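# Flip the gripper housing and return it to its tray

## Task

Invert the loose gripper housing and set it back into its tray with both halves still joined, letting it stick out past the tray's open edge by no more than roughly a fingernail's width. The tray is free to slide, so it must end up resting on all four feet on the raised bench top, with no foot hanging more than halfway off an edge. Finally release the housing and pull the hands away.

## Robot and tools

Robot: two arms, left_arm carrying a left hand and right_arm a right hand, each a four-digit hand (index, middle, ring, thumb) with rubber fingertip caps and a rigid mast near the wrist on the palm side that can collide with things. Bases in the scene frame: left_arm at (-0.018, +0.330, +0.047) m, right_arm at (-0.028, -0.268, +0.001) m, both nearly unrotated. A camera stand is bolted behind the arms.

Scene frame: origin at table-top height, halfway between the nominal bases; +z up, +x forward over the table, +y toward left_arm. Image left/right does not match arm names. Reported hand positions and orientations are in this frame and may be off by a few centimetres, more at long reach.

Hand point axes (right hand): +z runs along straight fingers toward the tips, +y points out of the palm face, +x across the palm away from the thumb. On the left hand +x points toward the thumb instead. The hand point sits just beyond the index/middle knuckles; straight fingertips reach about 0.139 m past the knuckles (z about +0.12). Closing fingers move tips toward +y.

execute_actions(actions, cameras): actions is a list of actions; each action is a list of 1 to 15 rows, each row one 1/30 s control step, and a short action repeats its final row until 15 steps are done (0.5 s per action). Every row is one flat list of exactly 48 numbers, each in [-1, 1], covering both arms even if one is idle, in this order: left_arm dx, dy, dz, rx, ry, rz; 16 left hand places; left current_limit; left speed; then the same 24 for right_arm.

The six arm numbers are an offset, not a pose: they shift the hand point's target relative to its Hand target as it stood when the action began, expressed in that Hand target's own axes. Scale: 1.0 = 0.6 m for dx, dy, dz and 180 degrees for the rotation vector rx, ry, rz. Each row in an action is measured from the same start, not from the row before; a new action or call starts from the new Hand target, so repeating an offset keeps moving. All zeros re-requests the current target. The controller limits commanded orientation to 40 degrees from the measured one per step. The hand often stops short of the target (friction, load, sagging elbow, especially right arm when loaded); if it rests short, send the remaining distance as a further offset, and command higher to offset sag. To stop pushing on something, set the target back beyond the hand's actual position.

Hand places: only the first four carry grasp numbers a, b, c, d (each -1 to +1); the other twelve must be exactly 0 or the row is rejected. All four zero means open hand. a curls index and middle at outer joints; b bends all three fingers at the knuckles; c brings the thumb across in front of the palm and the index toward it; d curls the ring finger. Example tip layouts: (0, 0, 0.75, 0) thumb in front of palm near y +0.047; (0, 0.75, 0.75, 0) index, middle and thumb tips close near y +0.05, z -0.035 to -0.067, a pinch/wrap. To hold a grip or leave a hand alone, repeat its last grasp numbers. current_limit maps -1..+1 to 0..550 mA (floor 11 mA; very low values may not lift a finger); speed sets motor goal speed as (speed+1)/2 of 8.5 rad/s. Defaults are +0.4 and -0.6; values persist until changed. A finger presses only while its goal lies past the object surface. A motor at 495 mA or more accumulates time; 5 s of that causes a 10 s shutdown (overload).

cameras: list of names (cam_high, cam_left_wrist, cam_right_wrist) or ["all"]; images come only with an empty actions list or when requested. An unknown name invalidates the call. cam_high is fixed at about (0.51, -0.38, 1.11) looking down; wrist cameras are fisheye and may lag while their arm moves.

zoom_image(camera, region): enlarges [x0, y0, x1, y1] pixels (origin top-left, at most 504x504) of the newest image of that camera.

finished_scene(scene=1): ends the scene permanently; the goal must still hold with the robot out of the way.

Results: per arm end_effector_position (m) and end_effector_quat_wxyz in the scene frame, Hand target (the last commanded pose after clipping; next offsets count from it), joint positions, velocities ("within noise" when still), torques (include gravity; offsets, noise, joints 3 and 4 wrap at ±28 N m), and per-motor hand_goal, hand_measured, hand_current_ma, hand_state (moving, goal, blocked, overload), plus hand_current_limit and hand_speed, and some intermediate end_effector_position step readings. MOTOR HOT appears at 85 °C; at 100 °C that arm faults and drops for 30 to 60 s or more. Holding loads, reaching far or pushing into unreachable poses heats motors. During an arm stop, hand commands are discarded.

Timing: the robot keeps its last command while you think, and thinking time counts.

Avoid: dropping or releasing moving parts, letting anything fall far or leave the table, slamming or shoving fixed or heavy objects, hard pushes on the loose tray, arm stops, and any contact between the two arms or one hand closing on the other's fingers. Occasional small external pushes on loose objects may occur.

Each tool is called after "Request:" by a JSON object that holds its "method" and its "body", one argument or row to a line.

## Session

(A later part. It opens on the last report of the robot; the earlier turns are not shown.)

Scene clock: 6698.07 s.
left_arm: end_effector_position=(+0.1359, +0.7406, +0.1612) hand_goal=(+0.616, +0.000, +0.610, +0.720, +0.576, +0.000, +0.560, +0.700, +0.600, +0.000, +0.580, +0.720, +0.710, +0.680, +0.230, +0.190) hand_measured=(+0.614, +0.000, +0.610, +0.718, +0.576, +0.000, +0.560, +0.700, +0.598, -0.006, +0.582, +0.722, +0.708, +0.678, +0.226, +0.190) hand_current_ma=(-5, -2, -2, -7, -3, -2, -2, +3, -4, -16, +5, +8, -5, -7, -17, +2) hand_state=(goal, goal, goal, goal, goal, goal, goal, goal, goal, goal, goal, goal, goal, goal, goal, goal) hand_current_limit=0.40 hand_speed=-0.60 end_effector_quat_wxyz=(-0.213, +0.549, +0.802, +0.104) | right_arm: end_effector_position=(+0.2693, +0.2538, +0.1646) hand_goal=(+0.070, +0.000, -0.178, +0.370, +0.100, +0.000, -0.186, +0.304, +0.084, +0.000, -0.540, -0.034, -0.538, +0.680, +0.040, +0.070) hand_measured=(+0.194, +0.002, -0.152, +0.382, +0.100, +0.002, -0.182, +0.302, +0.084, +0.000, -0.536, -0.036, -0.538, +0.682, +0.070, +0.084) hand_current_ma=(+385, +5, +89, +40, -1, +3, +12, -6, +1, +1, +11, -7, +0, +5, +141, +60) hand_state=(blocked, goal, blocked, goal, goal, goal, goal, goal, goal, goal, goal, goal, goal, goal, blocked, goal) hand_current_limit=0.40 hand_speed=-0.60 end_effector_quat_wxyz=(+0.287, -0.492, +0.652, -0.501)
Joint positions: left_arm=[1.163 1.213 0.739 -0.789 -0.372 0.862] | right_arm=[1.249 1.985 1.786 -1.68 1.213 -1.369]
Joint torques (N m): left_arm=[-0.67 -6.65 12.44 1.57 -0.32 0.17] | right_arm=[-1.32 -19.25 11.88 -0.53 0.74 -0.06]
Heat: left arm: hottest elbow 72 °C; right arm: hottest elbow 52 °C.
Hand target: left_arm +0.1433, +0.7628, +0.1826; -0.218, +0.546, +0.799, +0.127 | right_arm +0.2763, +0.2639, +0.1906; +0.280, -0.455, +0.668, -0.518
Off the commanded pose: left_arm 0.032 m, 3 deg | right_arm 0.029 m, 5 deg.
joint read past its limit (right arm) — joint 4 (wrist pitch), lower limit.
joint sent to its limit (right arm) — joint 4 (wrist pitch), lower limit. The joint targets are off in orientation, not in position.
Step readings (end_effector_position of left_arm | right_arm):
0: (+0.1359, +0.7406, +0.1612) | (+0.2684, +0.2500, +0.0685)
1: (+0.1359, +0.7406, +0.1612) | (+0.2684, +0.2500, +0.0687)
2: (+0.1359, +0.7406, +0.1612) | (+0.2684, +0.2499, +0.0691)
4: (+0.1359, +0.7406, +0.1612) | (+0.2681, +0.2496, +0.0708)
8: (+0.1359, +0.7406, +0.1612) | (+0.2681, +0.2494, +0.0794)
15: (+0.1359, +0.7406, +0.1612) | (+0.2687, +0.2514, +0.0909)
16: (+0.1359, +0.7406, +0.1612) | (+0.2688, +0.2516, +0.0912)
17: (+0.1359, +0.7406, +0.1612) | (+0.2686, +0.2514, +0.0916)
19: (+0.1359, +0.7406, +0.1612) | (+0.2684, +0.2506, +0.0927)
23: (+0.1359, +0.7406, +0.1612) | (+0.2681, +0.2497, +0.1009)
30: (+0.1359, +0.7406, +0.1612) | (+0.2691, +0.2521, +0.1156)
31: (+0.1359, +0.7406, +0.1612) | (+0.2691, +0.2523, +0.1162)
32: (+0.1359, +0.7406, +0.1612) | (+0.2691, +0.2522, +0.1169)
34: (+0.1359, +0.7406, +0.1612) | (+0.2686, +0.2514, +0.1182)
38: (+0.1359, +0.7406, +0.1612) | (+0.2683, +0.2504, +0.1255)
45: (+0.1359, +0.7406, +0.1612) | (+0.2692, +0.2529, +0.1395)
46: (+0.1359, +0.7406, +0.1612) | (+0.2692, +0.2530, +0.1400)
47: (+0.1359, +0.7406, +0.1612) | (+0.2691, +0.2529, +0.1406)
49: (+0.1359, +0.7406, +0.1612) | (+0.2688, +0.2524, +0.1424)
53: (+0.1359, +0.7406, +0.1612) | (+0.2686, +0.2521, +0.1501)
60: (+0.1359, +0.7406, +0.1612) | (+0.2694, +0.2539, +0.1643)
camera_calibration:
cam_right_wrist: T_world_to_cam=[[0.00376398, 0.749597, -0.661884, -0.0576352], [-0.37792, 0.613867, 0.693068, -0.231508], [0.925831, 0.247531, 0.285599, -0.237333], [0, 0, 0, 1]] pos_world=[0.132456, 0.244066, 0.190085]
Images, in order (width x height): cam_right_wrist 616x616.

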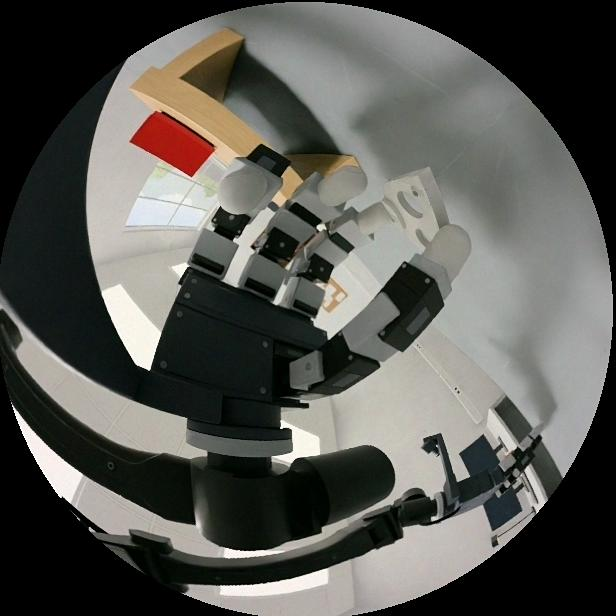

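Request:
{"method": "execute_actions", "body": {
  "actions": [
    [[0,0,0,0,0,0,0,0.1,0,0,0,0,0,0,0,0,0,0,0,0,0,0,0.4,-0.6,0.0413,-0.0661,0.0297,0,0,0,0.43,0.39,0.76,0.7,0,0,0,0,0,0,0,0,0,0,0,0,0.4,-0.6]],
    [[0,0,0,0,0,0,0,0.1,0,0,0,0,0,0,0,0,0,0,0,0,0,0,0.4,-0.6,0.0413,-0.0661,0.0297,0,0,0,0.43,0.39,0.76,0.7,0,0,0,0,0,0,0,0,0,0,0,0,0.4,-0.6]],
    [[0,0,0,0,0,0,0,0.1,0,0,0,0,0,0,0,0,0,0,0,0,0,0,0.4,-0.6,0.0465,-0.058,0.0313,0,0,0,0.43,0.39,0.76,0.7,0,0,0,0,0,0,0,0,0,0,0,0,0.4,-0.6]],
    [[0,0,0,0,0,0,0,0.1,0,0,0,0,0,0,0,0,0,0,0,0,0,0,0.4,-0.6,0.0465,-0.058,0.0313,0,0,0,0.43,0.39,0.76,0.7,0,0,0,0,0,0,0,0,0,0,0,0,0.4,-0.6]]
  ],
  "cameras": ["cam_right_wrist","cam_high"]
}}

Scene clock: 6721.50 s.
left_arm: end_effector_position=(+0.1359, +0.7406, +0.1612) hand_goal=(+0.616, +0.000, +0.610, +0.720, +0.576, +0.000, +0.560, +0.700, +0.600, +0.000, +0.580, +0.720, +0.710, +0.680, +0.230, +0.190) hand_measured=(+0.614, +0.000, +0.610, +0.718, +0.576, +0.000, +0.560, +0.700, +0.598, -0.006, +0.582, +0.722, +0.708, +0.678, +0.226, +0.190) hand_current_ma=(-5, -2, -2, -7, -3, -2, -2, +3, -4, -16, +5, +8, -5, -7, -17, +2) hand_state=(goal, goal, goal, goal, goal, goal, goal, goal, goal, goal, goal, goal, goal, goal, goal, goal) hand_current_limit=0.40 hand_speed=-0.60 end_effector_quat_wxyz=(-0.213, +0.549, +0.802, +0.104) | right_arm: end_effector_position=(+0.3415, +0.1299, +0.3153) hand_goal=(+0.070, +0.000, -0.178, +0.370, +0.100, +0.000, -0.186, +0.304, +0.084, +0.000, -0.540, -0.034, -0.538, +0.680, +0.040, +0.070) hand_measured=(+0.192, +0.002, -0.152, +0.384, +0.098, +0.002, -0.182, +0.302, +0.084, +0.000, -0.536, -0.036, -0.538, +0.682, +0.072, +0.084) hand_current_ma=(+385, +5, +91, +41, -3, +3, +12, -6, +0, +1, +11, -7, -2, +5, +147, +62) hand_state=(blocked, goal, blocked, goal, goal, goal, goal, goal, goal, goal, goal, goal, goal, goal, blocked, goal) hand_current_limit=0.40 hand_speed=-0.60 end_effector_quat_wxyz=(+0.275, -0.455, +0.667, -0.521)
Joint positions: left_arm=[1.163 1.213 0.739 -0.789 -0.372 0.862] | right_arm=[1.05 1.677 1.74 -1.626 1.261 -1.692]
Joint torques (N m): left_arm=[-0.44 -7.06 12.4 1.58 -0.27 0.19] | right_arm=[-0.62 -15.44 8.66 0.43 0.73 -0.06]
Heat: left arm: hottest elbow 72 °C; right arm: hottest elbow 51 °C.
Hand target: left_arm +0.1433, +0.7628, +0.1826; -0.218, +0.546, +0.799, +0.127 | right_arm +0.3402, +0.1300, +0.3196; +0.280, -0.455, +0.668, -0.518
Off the commanded pose: left_arm 0.032 m, 3 deg | right_arm 0.005 m, 1 deg.
Step readings (end_effector_position of left_arm | right_arm):
0: (+0.1359, +0.7406, +0.1612) | (+0.2693, +0.2537, +0.1646)
1: (+0.1359, +0.7406, +0.1612) | (+0.2695, +0.2535, +0.1649)
2: (+0.1359, +0.7406, +0.1612) | (+0.2702, +0.2528, +0.1659)
4: (+0.1359, +0.7406, +0.1612) | (+0.2732, +0.2500, +0.1701)
8: (+0.1359, +0.7406, +0.1612) | (+0.2852, +0.2395, +0.1900)
15: (+0.1359, +0.7406, +0.1612) | (+0.2953, +0.2275, +0.2169)
16: (+0.1359, +0.7406, +0.1612) | (+0.2953, +0.2273, +0.2174)
17: (+0.1359, +0.7406, +0.1612) | (+0.2956, +0.2265, +0.2179)
19: (+0.1359, +0.7406, +0.1612) | (+0.2967, +0.2242, +0.2192)
23: (+0.1359, +0.7406, +0.1612) | (+0.3039, +0.2147, +0.2313)
30: (+0.1359, +0.7406, +0.1612) | (+0.3125, +0.2014, +0.2534)
31: (+0.1359, +0.7406, +0.1612) | (+0.3125, +0.2009, +0.2545)
32: (+0.1359, +0.7406, +0.1612) | (+0.3131, +0.1997, +0.2554)
34: (+0.1359, +0.7406, +0.1612) | (+0.3139, +0.1951, +0.2569)
38: (+0.1359, +0.7406, +0.1612) | (+0.3204, +0.1812, +0.2663)
45: (+0.1359, +0.7406, +0.1612) | (+0.3281, +0.1673, +0.2838)
46: (+0.1359, +0.7406, +0.1612) | (+0.3279, +0.1669, +0.2846)
47: (+0.1359, +0.7406, +0.1612) | (+0.3283, +0.1655, +0.2852)
49: (+0.1359, +0.7406, +0.1612) | (+0.3291, +0.1609, +0.2865)
53: (+0.1359, +0.7406, +0.1612) | (+0.3357, +0.1459, +0.2965)
60: (+0.1359, +0.7406, +0.1612) | (+0.3422, +0.1311, +0.3168)
camera_calibration:
cam_right_wrist: T_world_to_cam=[[0.0908329, 0.74471, -0.661178, 0.105372], [-0.34532, 0.646283, 0.680494, -0.244019], [0.934079, 0.166507, 0.315867, -0.318386], [0, 0, 0, 1]] pos_world=[0.203562, 0.132247, 0.336291]
Images, in order (width x height): cam_high 672x504, cam_right_wrist 616x616.

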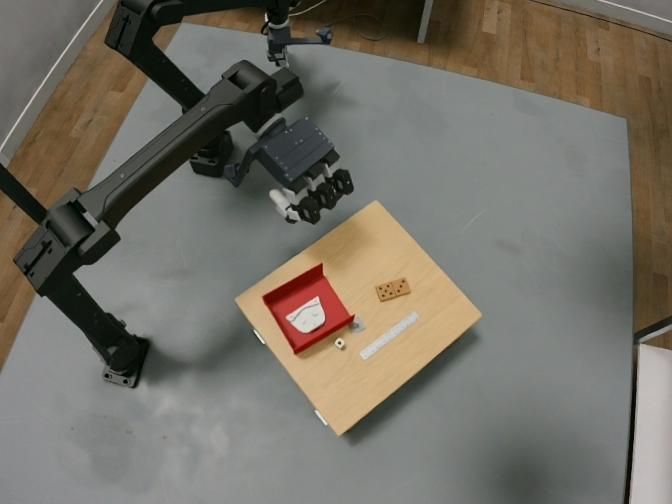

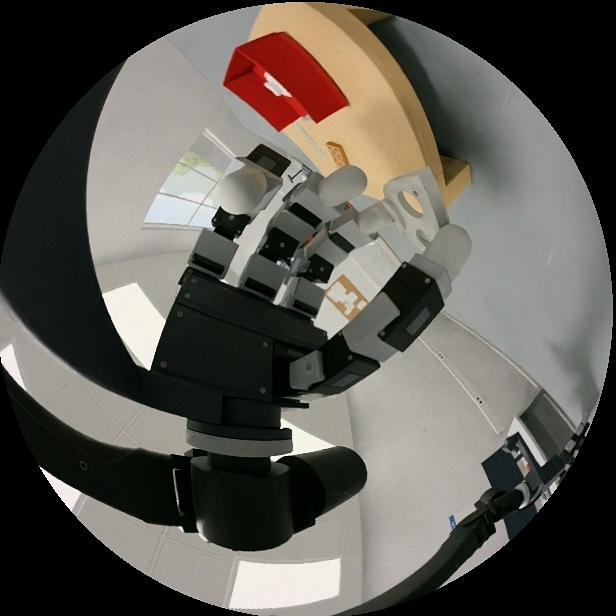

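Request:
{"method": "execute_actions", "body": {
  "actions": [
    [[0,0,0,0,0,0,0,0.1,0,0,0,0,0,0,0,0,0,0,0,0,0,0,0.4,-0.6,0.0798,-0.0208,0.0622,-0.0027,0.0263,0.0085,0.43,0.39,0.76,0.7,0,0,0,0,0,0,0,0,0,0,0,0,0.4,-0.6]]
  ]
}}

Scene clock: 6764.80 s.
left_arm: end_effector_position=(+0.1359, +0.7406, +0.1612) hand_goal=(+0.616, +0.000, +0.610, +0.720, +0.576, +0.000, +0.560, +0.700, +0.600, +0.000, +0.580, +0.720, +0.710, +0.680, +0.230, +0.190) hand_measured=(+0.614, +0.000, +0.610, +0.718, +0.576, +0.000, +0.560, +0.700, +0.598, -0.006, +0.582, +0.722, +0.708, +0.678, +0.226, +0.190) hand_current_ma=(-5, -2, -2, -7, -3, -2, -2, +3, -4, -16, +5, +8, -5, -7, -17, +2) hand_state=(goal, goal, goal, goal, goal, goal, goal, goal, goal, goal, goal, goal, goal, goal, goal, goal) hand_current_limit=0.40 hand_speed=-0.60 end_effector_quat_wxyz=(-0.213, +0.549, +0.802, +0.104) | right_arm: end_effector_position=(+0.3581, +0.0691, +0.3189) hand_goal=(+0.070, +0.000, -0.178, +0.370, +0.100, +0.000, -0.186, +0.304, +0.084, +0.000, -0.540, -0.034, -0.538, +0.680, +0.040, +0.070) hand_measured=(+0.190, +0.002, -0.150, +0.384, +0.098, +0.002, -0.182, +0.302, +0.084, +0.000, -0.536, -0.036, -0.540, +0.682, +0.072, +0.084) hand_current_ma=(+385, +5, +92, +41, -3, +3, +11, -6, -1, +1, +11, -7, -2, +5, +148, +63) hand_state=(blocked, goal, blocked, goal, goal, goal, goal, goal, goal, goal, goal, goal, goal, goal, blocked, goal) hand_current_limit=0.40 hand_speed=-0.60 end_effector_quat_wxyz=(+0.250, -0.426, +0.687, -0.533)
Joint positions: left_arm=[1.163 1.213 0.739 -0.789 -0.372 0.862] | right_arm=[0.961 1.595 1.648 -1.622 1.26 -1.689]
Joint torques (N m): left_arm=[-0.56 -6.77 12.6 1.52 -0.29 0.14] | right_arm=[-0.5 -14.04 8.7 0.46 0.78 -0.07]
Heat: left arm: hottest elbow 72 °C; right arm: hottest elbow 50 °C.
Hand target: left_arm +0.1433, +0.7628, +0.1826; -0.218, +0.546, +0.799, +0.127 | right_arm +0.3553, +0.0700, +0.3247; +0.257, -0.425, +0.687, -0.530
Off the commanded pose: left_arm 0.032 m, 3 deg | right_arm 0.007 m, 1 deg.
Step readings (end_effector_position of left_arm | right_arm):
0: (+0.1359, +0.7406, +0.1612) | (+0.3414, +0.1298, +0.3153)
1: (+0.1359, +0.7406, +0.1612) | (+0.3414, +0.1297, +0.3150)
2: (+0.1359, +0.7406, +0.1612) | (+0.3420, +0.1270, +0.3139)
4: (+0.1359, +0.7406, +0.1612) | (+0.3420, +0.1177, +0.3101)
8: (+0.1359, +0.7406, +0.1612) | (+0.3507, +0.0884, +0.3072)
15: (+0.1359, +0.7406, +0.1612) | (+0.3585, +0.0693, +0.3188)

Request:
{"method": "execute_actions", "body": {
  "actions": [
    [[0,0,0,0,0,0,0,0.1,0,0,0,0,0,0,0,0,0,0,0,0,0,0,0.4,-0.6,0.073,-0.0155,0.0711,-0.0027,0.0263,0.0085,0.43,0.39,0.76,0.7,0,0,0,0,0,0,0,0,0,0,0,0,0.4,-0.6]],
    [[0,0,0,0,0,0,0,0.1,0,0,0,0,0,0,0,0,0,0,0,0,0,0,0.4,-0.6,0.0665,-0.018,0.0767,-0.0027,0.0263,0.0085,0.43,0.39,0.76,0.7,0,0,0,0,0,0,0,0,0,0,0,0,0.4,-0.6]],
    [[0,0,0,0,0,0,0,0.1,0,0,0,0,0,0,0,0,0,0,0,0,0,0,0.4,-0.6,0.0593,-0.0203,0.0817,-0.0027,0.0263,0.0085,0.43,0.39,0.76,0.7,0,0,0,0,0,0,0,0,0,0,0,0,0.4,-0.6]]
  ]
}}

Scene clock: 6779.03 s.
left_arm: end_effector_position=(+0.1359, +0.7406, +0.1612) hand_goal=(+0.616, +0.000, +0.610, +0.720, +0.576, +0.000, +0.560, +0.700, +0.600, +0.000, +0.580, +0.720, +0.710, +0.680, +0.230, +0.190) hand_measured=(+0.614, +0.000, +0.610, +0.718, +0.576, +0.000, +0.560, +0.700, +0.598, -0.006, +0.582, +0.722, +0.708, +0.678, +0.226, +0.190) hand_current_ma=(-5, -2, -2, -7, -3, -2, -2, +3, -4, -16, +5, +8, -5, -7, -17, +2) hand_state=(goal, goal, goal, goal, goal, goal, goal, goal, goal, goal, goal, goal, goal, goal, goal, goal) hand_current_limit=0.40 hand_speed=-0.60 end_effector_quat_wxyz=(-0.213, +0.549, +0.802, +0.104) | right_arm: end_effector_position=(+0.4026, -0.1108, +0.3186) hand_goal=(+0.070, +0.000, -0.178, +0.370, +0.100, +0.000, -0.186, +0.304, +0.084, +0.000, -0.540, -0.034, -0.538, +0.680, +0.040, +0.070) hand_measured=(+0.190, +0.002, -0.150, +0.384, +0.098, +0.002, -0.182, +0.302, +0.084, +0.000, -0.536, -0.036, -0.540, +0.682, +0.072, +0.084) hand_current_ma=(+385, +5, +94, +41, -5, +3, +10, -6, -2, +1, +11, -7, -3, +5, +152, +64) hand_state=(blocked, goal, blocked, goal, goal, goal, goal, goal, goal, goal, goal, goal, goal, goal, blocked, goal) hand_current_limit=0.40 hand_speed=-0.60 end_effector_quat_wxyz=(+0.176, -0.333, +0.736, -0.562)
Joint positions: left_arm=[1.163 1.213 0.739 -0.789 -0.372 0.862] | right_arm=[0.624 1.379 1.406 -1.372 1.251 -1.93]
Joint torques (N m): left_arm=[-0.21 -6.77 12.33 1.55 -0.29 0.15] | right_arm=[-0.5 -11.75 9.02 0.88 0.71 -0.05]
Heat: left arm: hottest elbow 72 °C; right arm: hottest elbow 51 °C.
Hand target: left_arm +0.1433, +0.7628, +0.1826; -0.218, +0.546, +0.799, +0.127 | right_arm +0.4005, -0.1098, +0.3247; +0.186, -0.332, +0.737, -0.559
Off the commanded pose: left_arm 0.032 m, 3 deg | right_arm 0.006 m, 1 deg.
Step readings (end_effector_position of left_arm | right_arm):
0: (+0.1359, +0.7406, +0.1612) | (+0.3581, +0.0691, +0.3189)
1: (+0.1359, +0.7406, +0.1612) | (+0.3580, +0.0689, +0.3184)
2: (+0.1359, +0.7406, +0.1612) | (+0.3580, +0.0672, +0.3176)
4: (+0.1359, +0.7406, +0.1612) | (+0.3580, +0.0567, +0.3136)
8: (+0.1359, +0.7406, +0.1612) | (+0.3653, +0.0261, +0.3102)
15: (+0.1359, +0.7406, +0.1612) | (+0.3733, +0.0095, +0.3197)
16: (+0.1359, +0.7406, +0.1612) | (+0.3734, +0.0093, +0.3203)
17: (+0.1359, +0.7406, +0.1612) | (+0.3738, +0.0075, +0.3198)
19: (+0.1359, +0.7406, +0.1612) | (+0.3742, -0.0019, +0.3166)
23: (+0.1359, +0.7406, +0.1612) | (+0.3815, -0.0340, +0.3131)
30: (+0.1359, +0.7406, +0.1612) | (+0.3885, -0.0506, +0.3198)
31: (+0.1359, +0.7406, +0.1612) | (+0.3885, -0.0506, +0.3202)
32: (+0.1359, +0.7406, +0.1612) | (+0.3892, -0.0522, +0.3199)
34: (+0.1359, +0.7406, +0.1612) | (+0.3907, -0.0614, +0.3170)
38: (+0.1359, +0.7406, +0.1612) | (+0.3979, -0.0945, +0.3143)
45: (+0.1359, +0.7406, +0.1612) | (+0.4034, -0.1105, +0.3201)

Request:
{"method": "execute_actions", "body": {
  "actions": [
    [[0,0,0,0,0,0,0,0.1,0,0,0,0,0,0,0,0,0,0,0,0,0,0,0.4,-0.6,0.042,-0.0217,0.0802,-0.0018,0.0174,0.0056,0.43,0.39,0.76,0.7,0,0,0,0,0,0,0,0,0,0,0,0,0.4,-0.6]],
    [[0,0,0,0,0,0,0,0.1,0,0,0,0,0,0,0,0,0,0,0,0,0,0,0.4,-0.6,0.0373,-0.0227,0.0823,-0.0018,0.0174,0.0056,0.43,0.39,0.76,0.7,0,0,0,0,0,0,0,0,0,0,0,0,0.4,-0.6]],
    [[0,0,0,0,0,0,0,0.1,0,0,0,0,0,0,0,0,0,0,0,0,0,0,0.4,-0.6,0.0323,-0.0238,0.0838,-0.0018,0.0174,0.0056,0.43,0.39,0.76,0.7,0,0,0,0,0,0,0,0,0,0,0,0,0.4,-0.6]]
  ],
  "cameras": ["all"]
}}

Scene clock: 6800.87 s.
left_arm: end_effector_position=(+0.1359, +0.7406, +0.1612) hand_goal=(+0.616, +0.000, +0.610, +0.720, +0.576, +0.000, +0.560, +0.700, +0.600, +0.000, +0.580, +0.720, +0.710, +0.680, +0.230, +0.190) hand_measured=(+0.614, +0.000, +0.610, +0.718, +0.576, +0.000, +0.560, +0.700, +0.598, -0.006, +0.582, +0.722, +0.708, +0.678, +0.226, +0.190) hand_current_ma=(-5, -2, -2, -7, -3, -2, -2, +3, -4, -16, +5, +8, -5, -7, -17, +2) hand_state=(goal, goal, goal, goal, goal, goal, goal, goal, goal, goal, goal, goal, goal, goal, goal, goal) hand_current_limit=0.40 hand_speed=-0.60 end_effector_quat_wxyz=(-0.213, +0.549, +0.802, +0.104) | right_arm: end_effector_position=(+0.4360, -0.2757, +0.3074) hand_goal=(+0.070, +0.000, -0.178, +0.370, +0.100, +0.000, -0.186, +0.304, +0.084, +0.000, -0.540, -0.034, -0.538, +0.680, +0.040, +0.070) hand_measured=(+0.188, +0.002, -0.150, +0.384, +0.098, +0.002, -0.182, +0.302, +0.082, +0.000, -0.536, -0.036, -0.540, +0.682, +0.072, +0.084) hand_current_ma=(+385, +5, +95, +42, -6, +3, +9, -6, -2, +1, +11, -7, -3, +5, +155, +65) hand_state=(blocked, goal, blocked, goal, goal, goal, goal, goal, goal, goal, goal, goal, goal, goal, blocked, goal) hand_current_limit=0.40 hand_speed=-0.60 end_effector_quat_wxyz=(+0.075, -0.218, +0.782, -0.579)
Joint positions: left_arm=[1.163 1.213 0.739 -0.789 -0.372 0.862] | right_arm=[0.247 1.363 1.359 -1.222 1.227 -2.08]
Joint torques (N m): left_arm=[-0.15 -7.24 12.53 1.57 -0.27 0.1] | right_arm=[-0.21 -9.17 13.12 1.07 0.69 -0.05]
Heat: left arm: hottest elbow 72 °C; right arm: hottest elbow 51 °C.
Hand target: left_arm +0.1433, +0.7628, +0.1826; -0.218, +0.546, +0.799, +0.127 | right_arm +0.4508, -0.2696, +0.3248; +0.137, -0.267, +0.763, -0.573
Off the commanded pose: left_arm 0.032 m, 3 deg | right_arm 0.024 m, 9 deg.
joint sent to its limit (right arm) — joint 6 (wrist roll), lower limit. The joint targets are off in orientation, not in position.
Step readings (end_effector_position of left_arm | right_arm):
0: (+0.1359, +0.7406, +0.1612) | (+0.4026, -0.1108, +0.3185)
1: (+0.1359, +0.7406, +0.1612) | (+0.4027, -0.1109, +0.3184)
2: (+0.1359, +0.7406, +0.1612) | (+0.4036, -0.1117, +0.3179)
4: (+0.1359, +0.7406, +0.1612) | (+0.4075, -0.1192, +0.3161)
8: (+0.1359, +0.7406, +0.1612) | (+0.4159, -0.1496, +0.3148)
15: (+0.1359, +0.7406, +0.1612) | (+0.4191, -0.1641, +0.3195)
16: (+0.1359, +0.7406, +0.1612) | (+0.4191, -0.1641, +0.3195)
17: (+0.1359, +0.7406, +0.1612) | (+0.4195, -0.1658, +0.3193)
19: (+0.1359, +0.7406, +0.1612) | (+0.4216, -0.1742, +0.3190)
23: (+0.1359, +0.7406, +0.1612) | (+0.4269, -0.2060, +0.3190)
30: (+0.1359, +0.7406, +0.1612) | (+0.4283, -0.2206, +0.3189)
31: (+0.1359, +0.7406, +0.1612) | (+0.4283, -0.2208, +0.3189)
32: (+0.1359, +0.7406, +0.1612) | (+0.4285, -0.2224, +0.3188)
34: (+0.1359, +0.7406, +0.1612) | (+0.4299, -0.2313, +0.3182)
38: (+0.1359, +0.7406, +0.1612) | (+0.4331, -0.2627, +0.3147)
45: (+0.1359, +0.7406, +0.1612) | (+0.4358, -0.2757, +0.3077)
camera_calibration:
cam_left_wrist: T_world_to_cam=[[-0.365867, -0.895705, -0.252691, 0.716422], [-0.395071, -0.0963605, 0.913583, -0.0742737], [-0.842651, 0.434081, -0.318612, -0.0330072], [0, 0, 0, 1]] pos_world=[0.204958, 0.648874, 0.238372]
cam_right_wrist: T_world_to_cam=[[0.514786, 0.524661, -0.678031, 0.153237], [0.15636, 0.720152, 0.675968, -0.140812], [0.84294, -0.453996, 0.288688, -0.459596], [0, 0, 0, 1]] pos_world=[0.330545, -0.187646, 0.331764]

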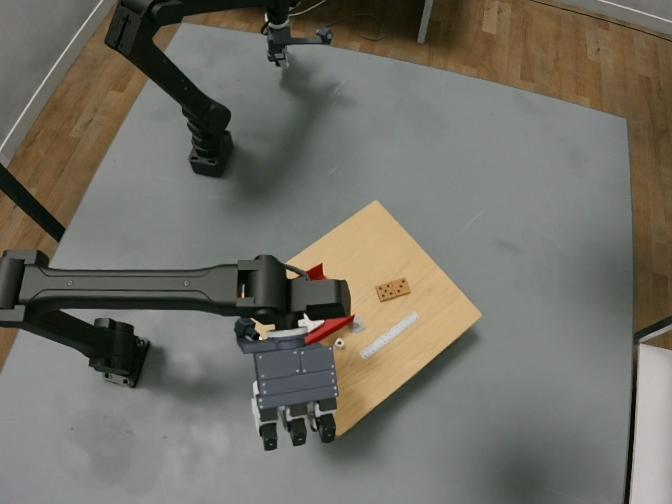

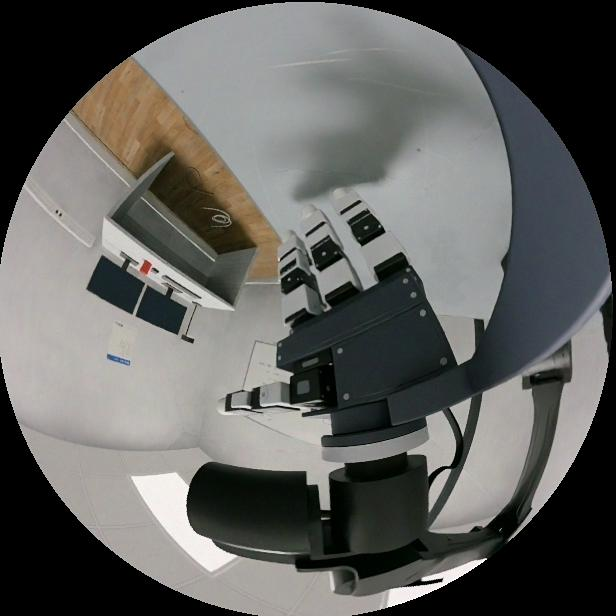

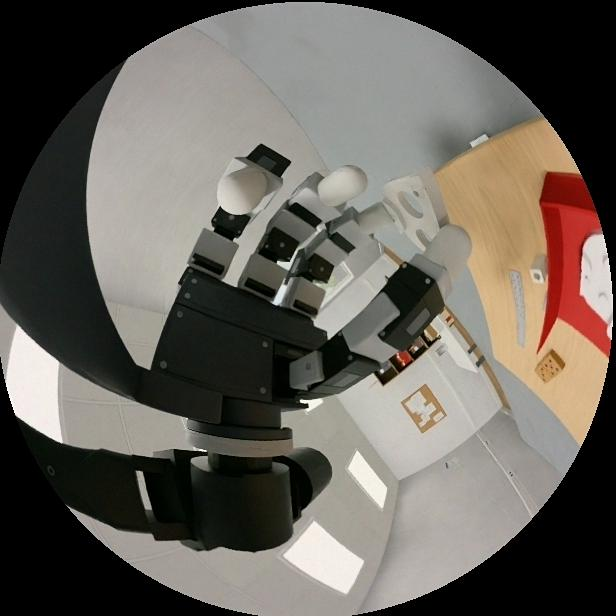

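Request:
{"method": "execute_actions", "body": {
  "actions": [
    [[0,0,0,0,0,0,0,0.1,0,0,0,0,0,0,0,0,0,0,0,0,0,0,0.4,-0.6,0.025,0.0283,-0.0935,0,0,0,0.43,0.39,0.76,0.7,0,0,0,0,0,0,0,0,0,0,0,0,0.4,-0.6]],
    [[0,0,0,0,0,0,0,0.1,0,0,0,0,0,0,0,0,0,0,0,0,0,0,0.4,-0.6,0.025,0.0283,-0.0935,0,0,0,0.43,0.39,0.76,0.7,0,0,0,0,0,0,0,0,0,0,0,0,0.4,-0.6]],
    [[0,0,0,0,0,0,0,0.1,0,0,0,0,0,0,0,0,0,0,0,0,0,0,0.4,-0.6,0.0256,0.0451,-0.1316,0.0024,-0.0237,-0.0077,0.43,0.39,0.76,0.7,0,0,0,0,0,0,0,0,0,0,0,0,0.4,-0.6]]
  ]
}}

Scene clock: 6935.87 s.
left_arm: end_effector_position=(+0.1359, +0.7406, +0.1612) hand_goal=(+0.616, +0.000, +0.610, +0.720, +0.576, +0.000, +0.560, +0.700, +0.600, +0.000, +0.580, +0.720, +0.710, +0.680, +0.230, +0.190) hand_measured=(+0.614, +0.000, +0.610, +0.718, +0.576, +0.000, +0.560, +0.700, +0.598, -0.006, +0.582, +0.722, +0.708, +0.678, +0.226, +0.190) hand_current_ma=(-5, -2, -2, -7, -3, -2, -2, +3, -4, -16, +5, +8, -5, -7, -17, +2) hand_state=(goal, goal, goal, goal, goal, goal, goal, goal, goal, goal, goal, goal, goal, goal, goal, goal) hand_current_limit=0.40 hand_speed=-0.60 end_effector_quat_wxyz=(-0.213, +0.549, +0.802, +0.104) | right_arm: end_effector_position=(+0.3036, -0.1297, +0.3282) hand_goal=(+0.070, +0.000, -0.178, +0.370, +0.100, +0.000, -0.186, +0.304, +0.084, +0.000, -0.540, -0.034, -0.538, +0.680, +0.040, +0.070) hand_measured=(+0.188, +0.002, -0.150, +0.384, +0.098, +0.002, -0.182, +0.302, +0.082, +0.000, -0.536, -0.036, -0.540, +0.682, +0.074, +0.086) hand_current_ma=(+385, +5, +97, +42, -5, +3, +9, -6, -3, +1, +11, -7, -3, +5, +157, +66) hand_state=(blocked, goal, blocked, goal, goal, goal, goal, goal, goal, goal, goal, goal, goal, goal, blocked, goal) hand_current_limit=0.40 hand_speed=-0.60 end_effector_quat_wxyz=(+0.198, -0.337, +0.746, -0.539)
Joint positions: left_arm=[1.163 1.213 0.739 -0.789 -0.372 0.862] | right_arm=[0.747 1.172 1.265 -1.671 1.223 -1.636]
Joint torques (N m): left_arm=[-0.67 -7.18 12.26 1.55 -0.32 0.17] | right_arm=[-0.44 -7 8.44 -0.31 0.7 0.17]
Heat: left arm: hottest elbow 73 °C; right arm: hottest elbow 58 °C.
Hand target: left_arm +0.1433, +0.7628, +0.1826; -0.218, +0.546, +0.799, +0.127 | right_arm +0.2998, -0.1301, +0.3299; +0.159, -0.297, +0.751, -0.567
Off the commanded pose: left_arm 0.032 m, 3 deg | right_arm 0.004 m, 7 deg.
joint sent to its limit (right arm) — joint 4 (wrist pitch), lower limit. The joint targets are off in orientation, not in position.
Step readings (end_effector_position of left_arm | right_arm):
0: (+0.1359, +0.7406, +0.1612) | (+0.4360, -0.2757, +0.3074)
1: (+0.1359, +0.7406, +0.1612) | (+0.4360, -0.2753, +0.3074)
2: (+0.1359, +0.7406, +0.1612) | (+0.4358, -0.2736, +0.3077)
4: (+0.1359, +0.7406, +0.1612) | (+0.4327, -0.2638, +0.3084)
8: (+0.1359, +0.7406, +0.1612) | (+0.4175, -0.2365, +0.3133)
15: (+0.1359, +0.7406, +0.1612) | (+0.4084, -0.2274, +0.3276)
16: (+0.1359, +0.7406, +0.1612) | (+0.4082, -0.2275, +0.3274)
17: (+0.1359, +0.7406, +0.1612) | (+0.4060, -0.2275, +0.3268)
19: (+0.1359, +0.7406, +0.1612) | (+0.3944, -0.2223, +0.3232)
23: (+0.1359, +0.7406, +0.1612) | (+0.3706, -0.1992, +0.3195)
30: (+0.1359, +0.7406, +0.1612) | (+0.3554, -0.1944, +0.3201)
31: (+0.1359, +0.7406, +0.1612) | (+0.3541, -0.1944, +0.3200)
32: (+0.1359, +0.7406, +0.1612) | (+0.3513, -0.1929, +0.3199)
34: (+0.1359, +0.7406, +0.1612) | (+0.3398, -0.1802, +0.3190)
38: (+0.1359, +0.7406, +0.1612) | (+0.3134, -0.1416, +0.3200)
45: (+0.1359, +0.7406, +0.1612) | (+0.3027, -0.1306, +0.3281)

Request:
{"method": "execute_actions", "body": {
  "actions": [
    [[0,0,0,0,0,0,0,0.1,0,0,0,0,0,0,0,0,0,0,0,0,0,0,0.4,-0.6,0.0223,0.0406,0.0042,0.0027,-0.0263,-0.0085,0.43,0.39,0.76,0.7,0,0,0,0,0,0,0,0,0,0,0,0,0.4,-0.6]],
    [[0,0,0,0,0,0,0,0.1,0,0,0,0,0,0,0,0,0,0,0,0,0,0,0.4,-0.6,0.0223,0.0406,0.0042,0,0,0,0.43,0.39,0.76,0.7,0,0,0,0,0,0,0,0,0,0,0,0,0.4,-0.6]]
  ],
  "cameras": ["all"]
}}

Request:
{"method": "zoom_image", "body": {
  "camera": "cam_high",
  "region": [170, 220, 380, 400]
}}

Scene clock: 6952.17 s.
left_arm: end_effector_position=(+0.1359, +0.7406, +0.1612) hand_goal=(+0.616, +0.000, +0.610, +0.720, +0.576, +0.000, +0.560, +0.700, +0.600, +0.000, +0.580, +0.720, +0.710, +0.680, +0.230, +0.190) hand_measured=(+0.614, +0.000, +0.610, +0.718, +0.576, +0.000, +0.560, +0.700, +0.598, -0.006, +0.582, +0.722, +0.708, +0.678, +0.226, +0.190) hand_current_ma=(-5, -2, -2, -7, -3, -2, -2, +3, -4, -16, +5, +8, -5, -7, -17, +2) hand_state=(goal, goal, goal, goal, goal, goal, goal, goal, goal, goal, goal, goal, goal, goal, goal, goal) hand_current_limit=0.40 hand_speed=-0.60 end_effector_quat_wxyz=(-0.213, +0.549, +0.802, +0.104) | right_arm: end_effector_position=(+0.2731, -0.1438, +0.2811) hand_goal=(+0.070, +0.000, -0.178, +0.370, +0.100, +0.000, -0.186, +0.304, +0.084, +0.000, -0.540, -0.034, -0.538, +0.680, +0.040, +0.070) hand_measured=(+0.188, +0.002, -0.150, +0.384, +0.098, +0.002, -0.182, +0.302, +0.082, +0.000, -0.536, -0.036, -0.540, +0.682, +0.074, +0.086) hand_current_ma=(+385, +5, +97, +42, -5, +3, +9, -6, -3, +1, +11, -7, -4, +4, +157, +66) hand_state=(blocked, goal, blocked, goal, goal, goal, goal, goal, goal, goal, goal, goal, goal, goal, blocked, goal) hand_current_limit=0.40 hand_speed=-0.60 end_effector_quat_wxyz=(+0.192, -0.350, +0.736, -0.547)
Joint positions: left_arm=[1.163 1.213 0.739 -0.789 -0.372 0.862] | right_arm=[0.792 1.113 1.092 -1.675 1.235 -1.545]
Joint torques (N m): left_arm=[-0.32 -6.3 12.52 1.55 -0.29 0.13] | right_arm=[-0.09 -6.18 8.54 -0.32 0.73 0.16]
Heat: left arm: hottest elbow 73 °C; right arm: hottest elbow 57 °C.
Hand target: left_arm +0.1433, +0.7628, +0.1826; -0.218, +0.546, +0.799, +0.127 | right_arm +0.2697, -0.1431, +0.2849; +0.184, -0.330, +0.738, -0.560
Off the commanded pose: left_arm 0.032 m, 3 deg | right_arm 0.005 m, 3 deg.
joint sent to its limit (right arm) — joint 4 (wrist pitch), lower limit. The joint targets are off in orientation, not in position.
Step readings (end_effector_position of left_arm | right_arm):
0: (+0.1359, +0.7406, +0.1612) | (+0.3036, -0.1296, +0.3282)
1: (+0.1359, +0.7406, +0.1612) | (+0.3034, -0.1296, +0.3278)
2: (+0.1359, +0.7406, +0.1612) | (+0.3029, -0.1304, +0.3265)
4: (+0.1359, +0.7406, +0.1612) | (+0.2990, -0.1330, +0.3198)
8: (+0.1359, +0.7406, +0.1612) | (+0.2893, -0.1361, +0.3037)
15: (+0.1359, +0.7406, +0.1612) | (+0.2880, -0.1356, +0.3018)
16: (+0.1359, +0.7406, +0.1612) | (+0.2878, -0.1358, +0.3019)
17: (+0.1359, +0.7406, +0.1612) | (+0.2870, -0.1363, +0.3009)
19: (+0.1359, +0.7406, +0.1612) | (+0.2829, -0.1388, +0.2956)
23: (+0.1359, +0.7406, +0.1612) | (+0.2738, -0.1442, +0.2825)
30: (+0.1359, +0.7406, +0.1612) | (+0.2730, -0.1438, +0.2805)
camera_calibration:
cam_left_wrist: T_world_to_cam=[[-0.365867, -0.895705, -0.252691, 0.716422], [-0.395071, -0.0963605, 0.913583, -0.0742737], [-0.842651, 0.434081, -0.318612, -0.0330072], [0, 0, 0, 1]] pos_world=[0.204958, 0.648874, 0.238372]
cam_right_wrist: T_world_to_cam=[[0.302763, 0.696282, -0.650788, 0.225027], [-0.126233, 0.706117, 0.696752, -0.123292], [0.944669, -0.128799, 0.30168, -0.239505], [0, 0, 0, 1]] pos_world=[0.14256, -0.100472, 0.304603]

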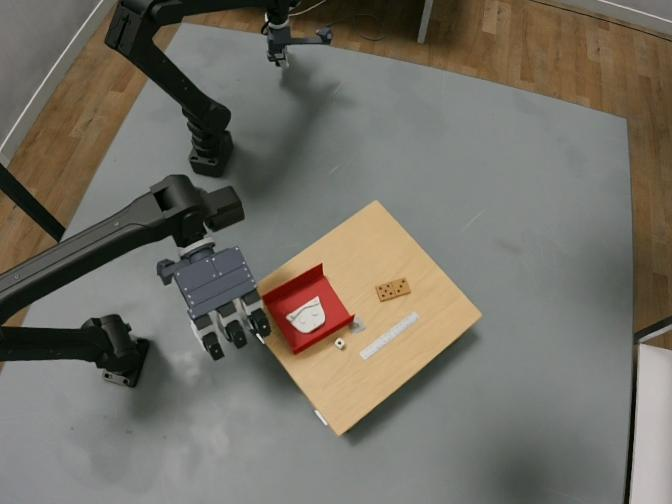

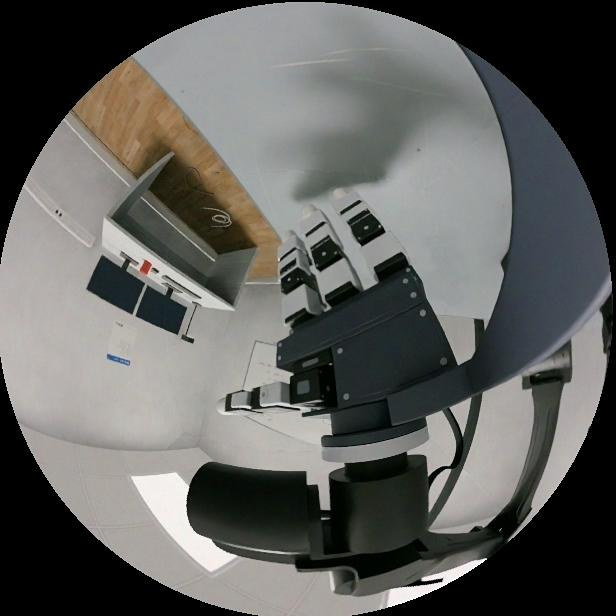

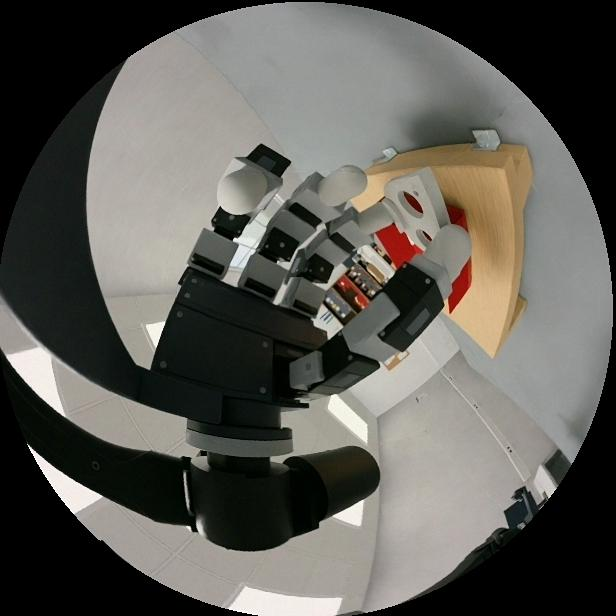

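Scaled by 2.400 from the camera's 672x504 image, which has a finer 960x720 frame.

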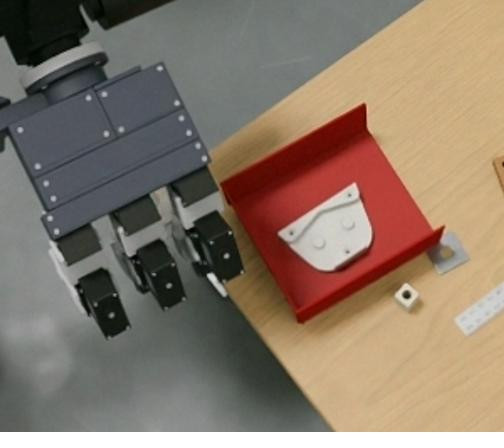

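Request:
{"method": "execute_actions", "body": {
  "actions": [
    [[0,0,0,0,0,0,0,0.1,0,0,0,0,0,0,0,0,0,0,0,0,0,0,0.4,-0.6,-0.019,-0.0076,0,0,0,-0.0944,0.43,0.39,0.76,0.7,0,0,0,0,0,0,0,0,0,0,0,0,0.4,-0.6]],
    [[0,0,0,0,0,0,0,0.1,0,0,0,0,0,0,0,0,0,0,0,0,0,0,0.4,-0.6,-0.019,-0.0076,0,0,0,-0.0944,0.43,0.39,0.76,0.7,0,0,0,0,0,0,0,0,0,0,0,0,0.4,-0.6]]
  ],
  "cameras": ["cam_right_wrist","cam_high"]
}}

Request:
{"method": "zoom_image", "body": {
  "camera": "cam_high",
  "region": [170, 220, 380, 400]
}}

Scene clock: 6961.00 s.
left_arm: end_effector_position=(+0.1359, +0.7406, +0.1612) hand_goal=(+0.616, +0.000, +0.610, +0.720, +0.576, +0.000, +0.560, +0.700, +0.600, +0.000, +0.580, +0.720, +0.710, +0.680, +0.230, +0.190) hand_measured=(+0.614, +0.000, +0.610, +0.718, +0.576, +0.000, +0.560, +0.700, +0.598, -0.006, +0.582, +0.722, +0.708, +0.678, +0.226, +0.190) hand_current_ma=(-5, -2, -2, -7, -3, -2, -2, +3, -4, -16, +5, +8, -5, -7, -17, +2) hand_state=(goal, goal, goal, goal, goal, goal, goal, goal, goal, goal, goal, goal, goal, goal, goal, goal) hand_current_limit=0.40 hand_speed=-0.60 end_effector_quat_wxyz=(-0.213, +0.549, +0.802, +0.104) | right_arm: end_effector_position=(+0.2807, -0.1367, +0.2723) hand_goal=(+0.070, +0.000, -0.178, +0.370, +0.100, +0.000, -0.186, +0.304, +0.084, +0.000, -0.540, -0.034, -0.538, +0.680, +0.040, +0.070) hand_measured=(+0.188, +0.002, -0.150, +0.384, +0.098, +0.002, -0.182, +0.302, +0.082, +0.000, -0.536, -0.036, -0.538, +0.682, +0.074, +0.086) hand_current_ma=(+385, +5, +97, +42, -5, +3, +9, -6, -3, +1, +11, -7, -1, +4, +157, +66) hand_state=(blocked, goal, blocked, goal, goal, goal, goal, goal, goal, goal, goal, goal, goal, goal, blocked, goal) hand_current_limit=0.40 hand_speed=-0.60 end_effector_quat_wxyz=(+0.009, -0.545, +0.601, -0.585)
Joint positions: left_arm=[1.163 1.213 0.739 -0.789 -0.372 0.862] | right_arm=[0.792 1.313 1.205 -1.677 1.243 -2.066]
Joint torques (N m): left_arm=[-1.49 -5.83 12.56 1.44 -0.29 0.17] | right_arm=[-0.73 -7.65 12.22 -0.58 0.67 -0.21]
Heat: left arm: hottest elbow 73 °C; right arm: hottest elbow 57 °C.
Hand target: left_arm +0.1433, +0.7628, +0.1826; -0.218, +0.546, +0.799, +0.127 | right_arm +0.2881, -0.1276, +0.2878; +0.012, -0.531, +0.609, -0.589
Off the commanded pose: left_arm 0.032 m, 3 deg | right_arm 0.020 m, 2 deg.
joint sent to its limit (right arm) — joint 4 (wrist pitch), lower limit. The joint targets still meet the commanded pose.
Step readings (end_effector_position of left_arm | right_arm):
0: (+0.1359, +0.7406, +0.1612) | (+0.2732, -0.1437, +0.2811)
1: (+0.1359, +0.7406, +0.1612) | (+0.2730, -0.1439, +0.2811)
2: (+0.1359, +0.7406, +0.1612) | (+0.2723, -0.1446, +0.2807)
4: (+0.1359, +0.7406, +0.1612) | (+0.2713, -0.1461, +0.2793)
8: (+0.1359, +0.7406, +0.1612) | (+0.2738, -0.1430, +0.2734)
15: (+0.1359, +0.7406, +0.1612) | (+0.2730, -0.1434, +0.2691)
16: (+0.1359, +0.7406, +0.1612) | (+0.2728, -0.1436, +0.2699)
17: (+0.1359, +0.7406, +0.1612) | (+0.2728, -0.1436, +0.2708)
19: (+0.1359, +0.7406, +0.1612) | (+0.2759, -0.1413, +0.2748)
23: (+0.1359, +0.7406, +0.1612) | (+0.2838, -0.1338, +0.2760)
30: (+0.1359, +0.7406, +0.1612) | (+0.2822, -0.1350, +0.2711)
camera_calibration:
cam_right_wrist: T_world_to_cam=[[-0.122776, 0.378124, -0.917577, 0.360634], [-0.0395585, 0.921973, 0.385229, -0.0312176], [0.991646, 0.0835949, -0.0982385, -0.11839], [0, 0, 0, 1]] pos_world=[0.160443, -0.0976857, 0.331305]
Images, in order (width x height): cam_high 672x504, cam_right_wrist 616x616.

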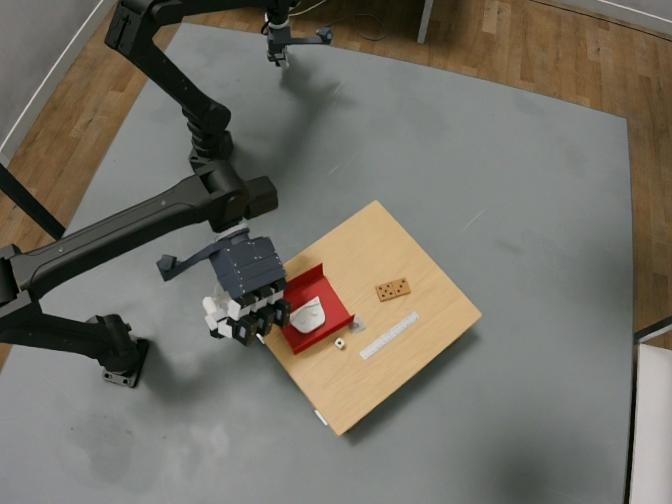

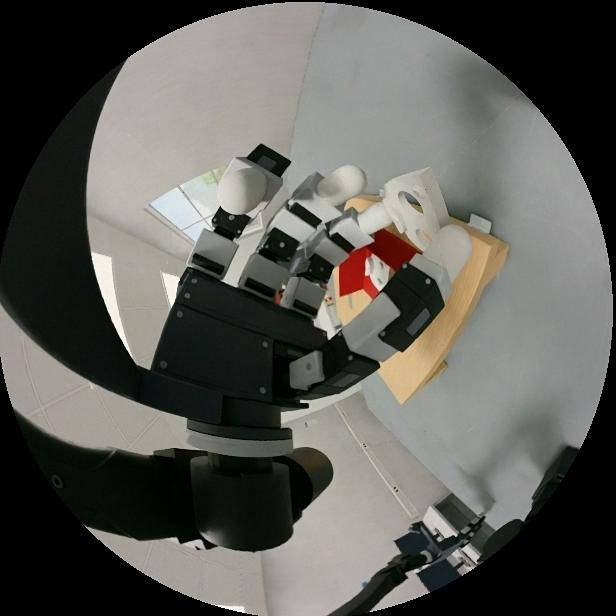

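Scaled by 2.400 from the camera's 672x504 image, which has a finer 960x720 frame.

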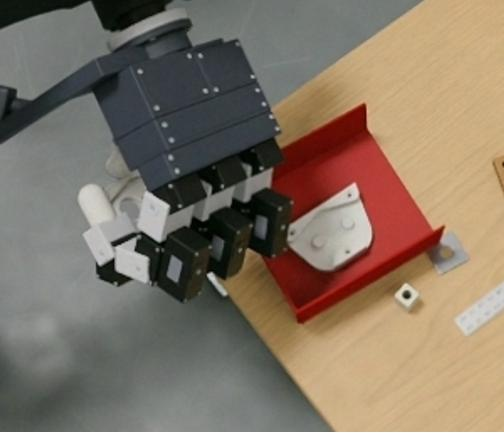

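Request:
{"method": "zoom_image", "body": {
  "camera": "cam_right_wrist",
  "region": [310, 140, 560, 420]
}}

Scaled by 1.800 from the camera's 616x616 image, which has a finer 880x880 frame.

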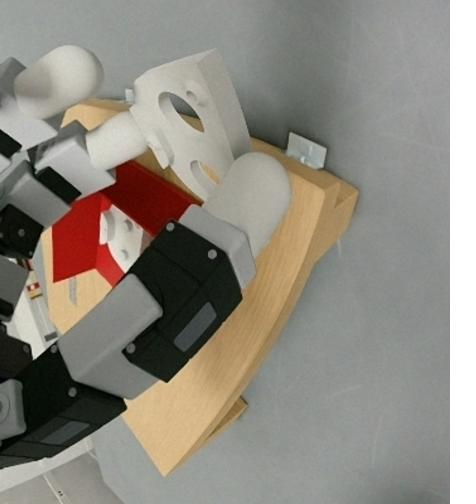

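Request:
{"method": "zoom_image", "body": {
  "camera": "cam_high",
  "region": [190, 260, 290, 350]
}}

Scaled by 5.040 from the camera's 672x504 image, which has a finer 960x720 frame.

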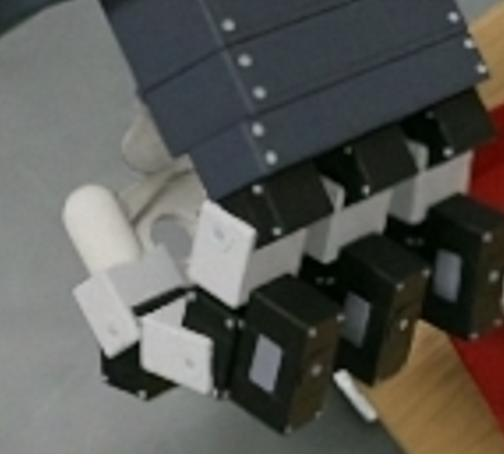

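Request:
{"method": "execute_actions", "body": {
  "actions": [
    [[0,0,0,0,0,0,0,0.1,0,0,0,0,0,0,0,0,0,0,0,0,0,0,0.4,-0.6,-0.0306,0.0365,0.0153,0,0,0,0.43,0.39,0.76,0.7,0,0,0,0,0,0,0,0,0,0,0,0,0.4,-0.6]]
  ],
  "cameras": ["cam_right_wrist","cam_high"]
}}

Request:
{"method": "zoom_image", "body": {
  "camera": "cam_right_wrist",
  "region": [310, 140, 560, 420]
}}

Request:
{"method": "zoom_image", "body": {
  "camera": "cam_high",
  "region": [190, 260, 290, 350]
}}

Scene clock: 7024.43 s.
left_arm: end_effector_position=(+0.1359, +0.7406, +0.1612) hand_goal=(+0.616, +0.000, +0.610, +0.720, +0.576, +0.000, +0.560, +0.700, +0.600, +0.000, +0.580, +0.720, +0.710, +0.680, +0.230, +0.190) hand_measured=(+0.614, +0.000, +0.610, +0.718, +0.576, +0.000, +0.560, +0.700, +0.598, -0.006, +0.582, +0.722, +0.708, +0.678, +0.226, +0.190) hand_current_ma=(-5, -2, -2, -7, -3, -2, -2, +3, -4, -16, +5, +8, -5, -7, -17, +2) hand_state=(goal, goal, goal, goal, goal, goal, goal, goal, goal, goal, goal, goal, goal, goal, goal, goal) hand_current_limit=0.40 hand_speed=-0.60 end_effector_quat_wxyz=(-0.213, +0.549, +0.802, +0.104) | right_arm: end_effector_position=(+0.2873, -0.1294, +0.2604) hand_goal=(+0.070, +0.000, -0.178, +0.370, +0.100, +0.000, -0.186, +0.304, +0.084, +0.000, -0.540, -0.034, -0.538, +0.680, +0.040, +0.070) hand_measured=(+0.188, +0.002, -0.150, +0.384, +0.098, +0.002, -0.182, +0.302, +0.082, +0.000, -0.536, -0.036, -0.538, +0.682, +0.074, +0.086) hand_current_ma=(+385, +5, +97, +42, -5, +3, +9, -6, -3, +1, +11, -7, +0, +4, +157, +66) hand_state=(blocked, goal, blocked, goal, goal, goal, goal, goal, goal, goal, goal, goal, goal, goal, blocked, goal) hand_current_limit=0.40 hand_speed=-0.60 end_effector_quat_wxyz=(+0.015, -0.531, +0.611, -0.587)
Joint positions: left_arm=[1.163 1.213 0.739 -0.789 -0.372 0.862] | right_arm=[0.792 1.347 1.205 -1.677 1.245 -2.001]
Joint torques (N m): left_arm=[-0.38 -6.89 12.49 1.46 -0.27 0.14] | right_arm=[-0.67 -7.65 8.2 -0.66 0.81 -0.04]
Heat: left arm: hottest elbow 73 °C; right arm: hottest elbow 65 °C.
Hand target: left_arm +0.1433, +0.7628, +0.1826; -0.218, +0.546, +0.799, +0.127 | right_arm +0.2881, -0.1276, +0.2578; +0.012, -0.531, +0.609, -0.589
Off the commanded pose: left_arm 0.032 m, 3 deg | right_arm 0.003 m, 0 deg.
joint sent to its limit (right arm) — joint 4 (wrist pitch), lower limit. The joint targets still meet the commanded pose.
Step readings (end_effector_position of left_arm | right_arm):
0: (+0.1359, +0.7406, +0.1612) | (+0.2807, -0.1367, +0.2723)
1: (+0.1359, +0.7406, +0.1612) | (+0.2807, -0.1367, +0.2723)
2: (+0.1359, +0.7406, +0.1612) | (+0.2809, -0.1365, +0.2721)
4: (+0.1359, +0.7406, +0.1612) | (+0.2818, -0.1355, +0.2709)
8: (+0.1359, +0.7406, +0.1612) | (+0.2847, -0.1323, +0.2652)
15: (+0.1359, +0.7406, +0.1612) | (+0.2869, -0.1297, +0.2606)
camera_calibration:
cam_right_wrist: T_world_to_cam=[[-0.0932641, 0.395289, -0.91381, 0.340567], [-0.0304833, 0.916246, 0.399454, -0.0401206], [0.995175, 0.0651106, -0.0734032, -0.136497], [0, 0, 0, 1]] pos_world=[0.166378, -0.0889744, 0.31722]
Images, in order (width x height): cam_high 672x504, cam_right_wrist 616x616.

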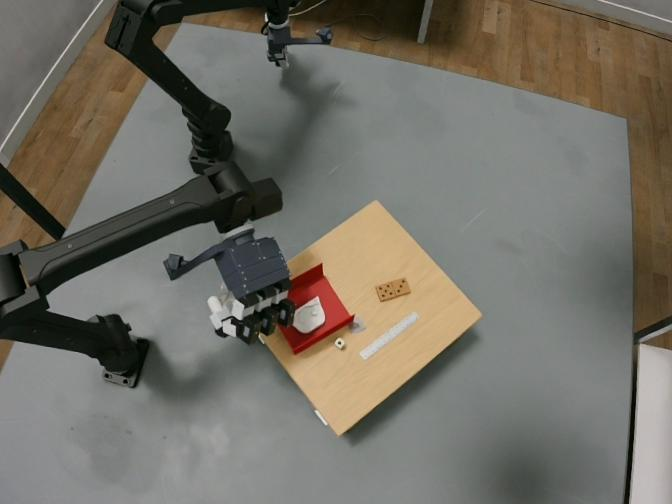

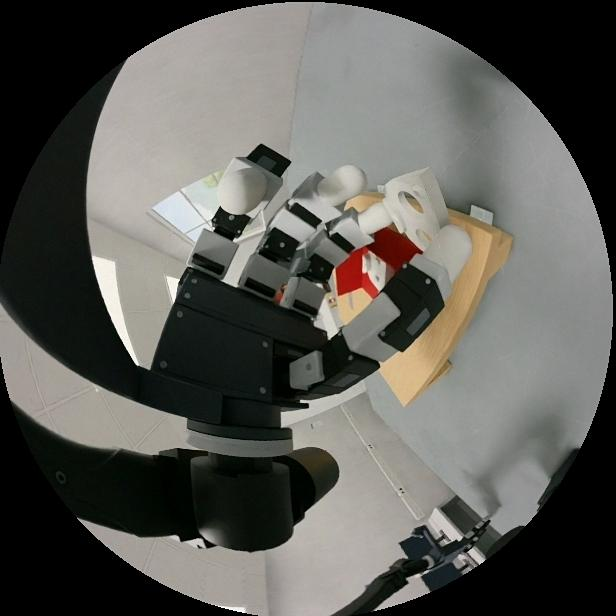

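Scaled by 1.800 from the camera's 616x616 image, which has a finer 880x880 frame.

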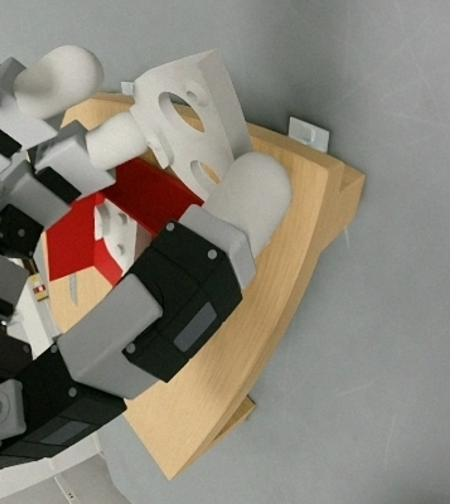

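Scaled by 5.040 from the camera's 672x504 image, which has a finer 960x720 frame.

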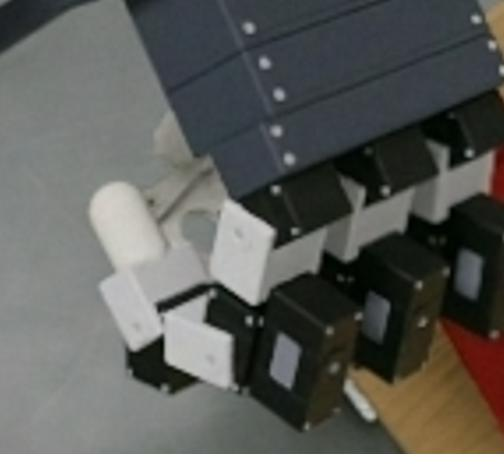

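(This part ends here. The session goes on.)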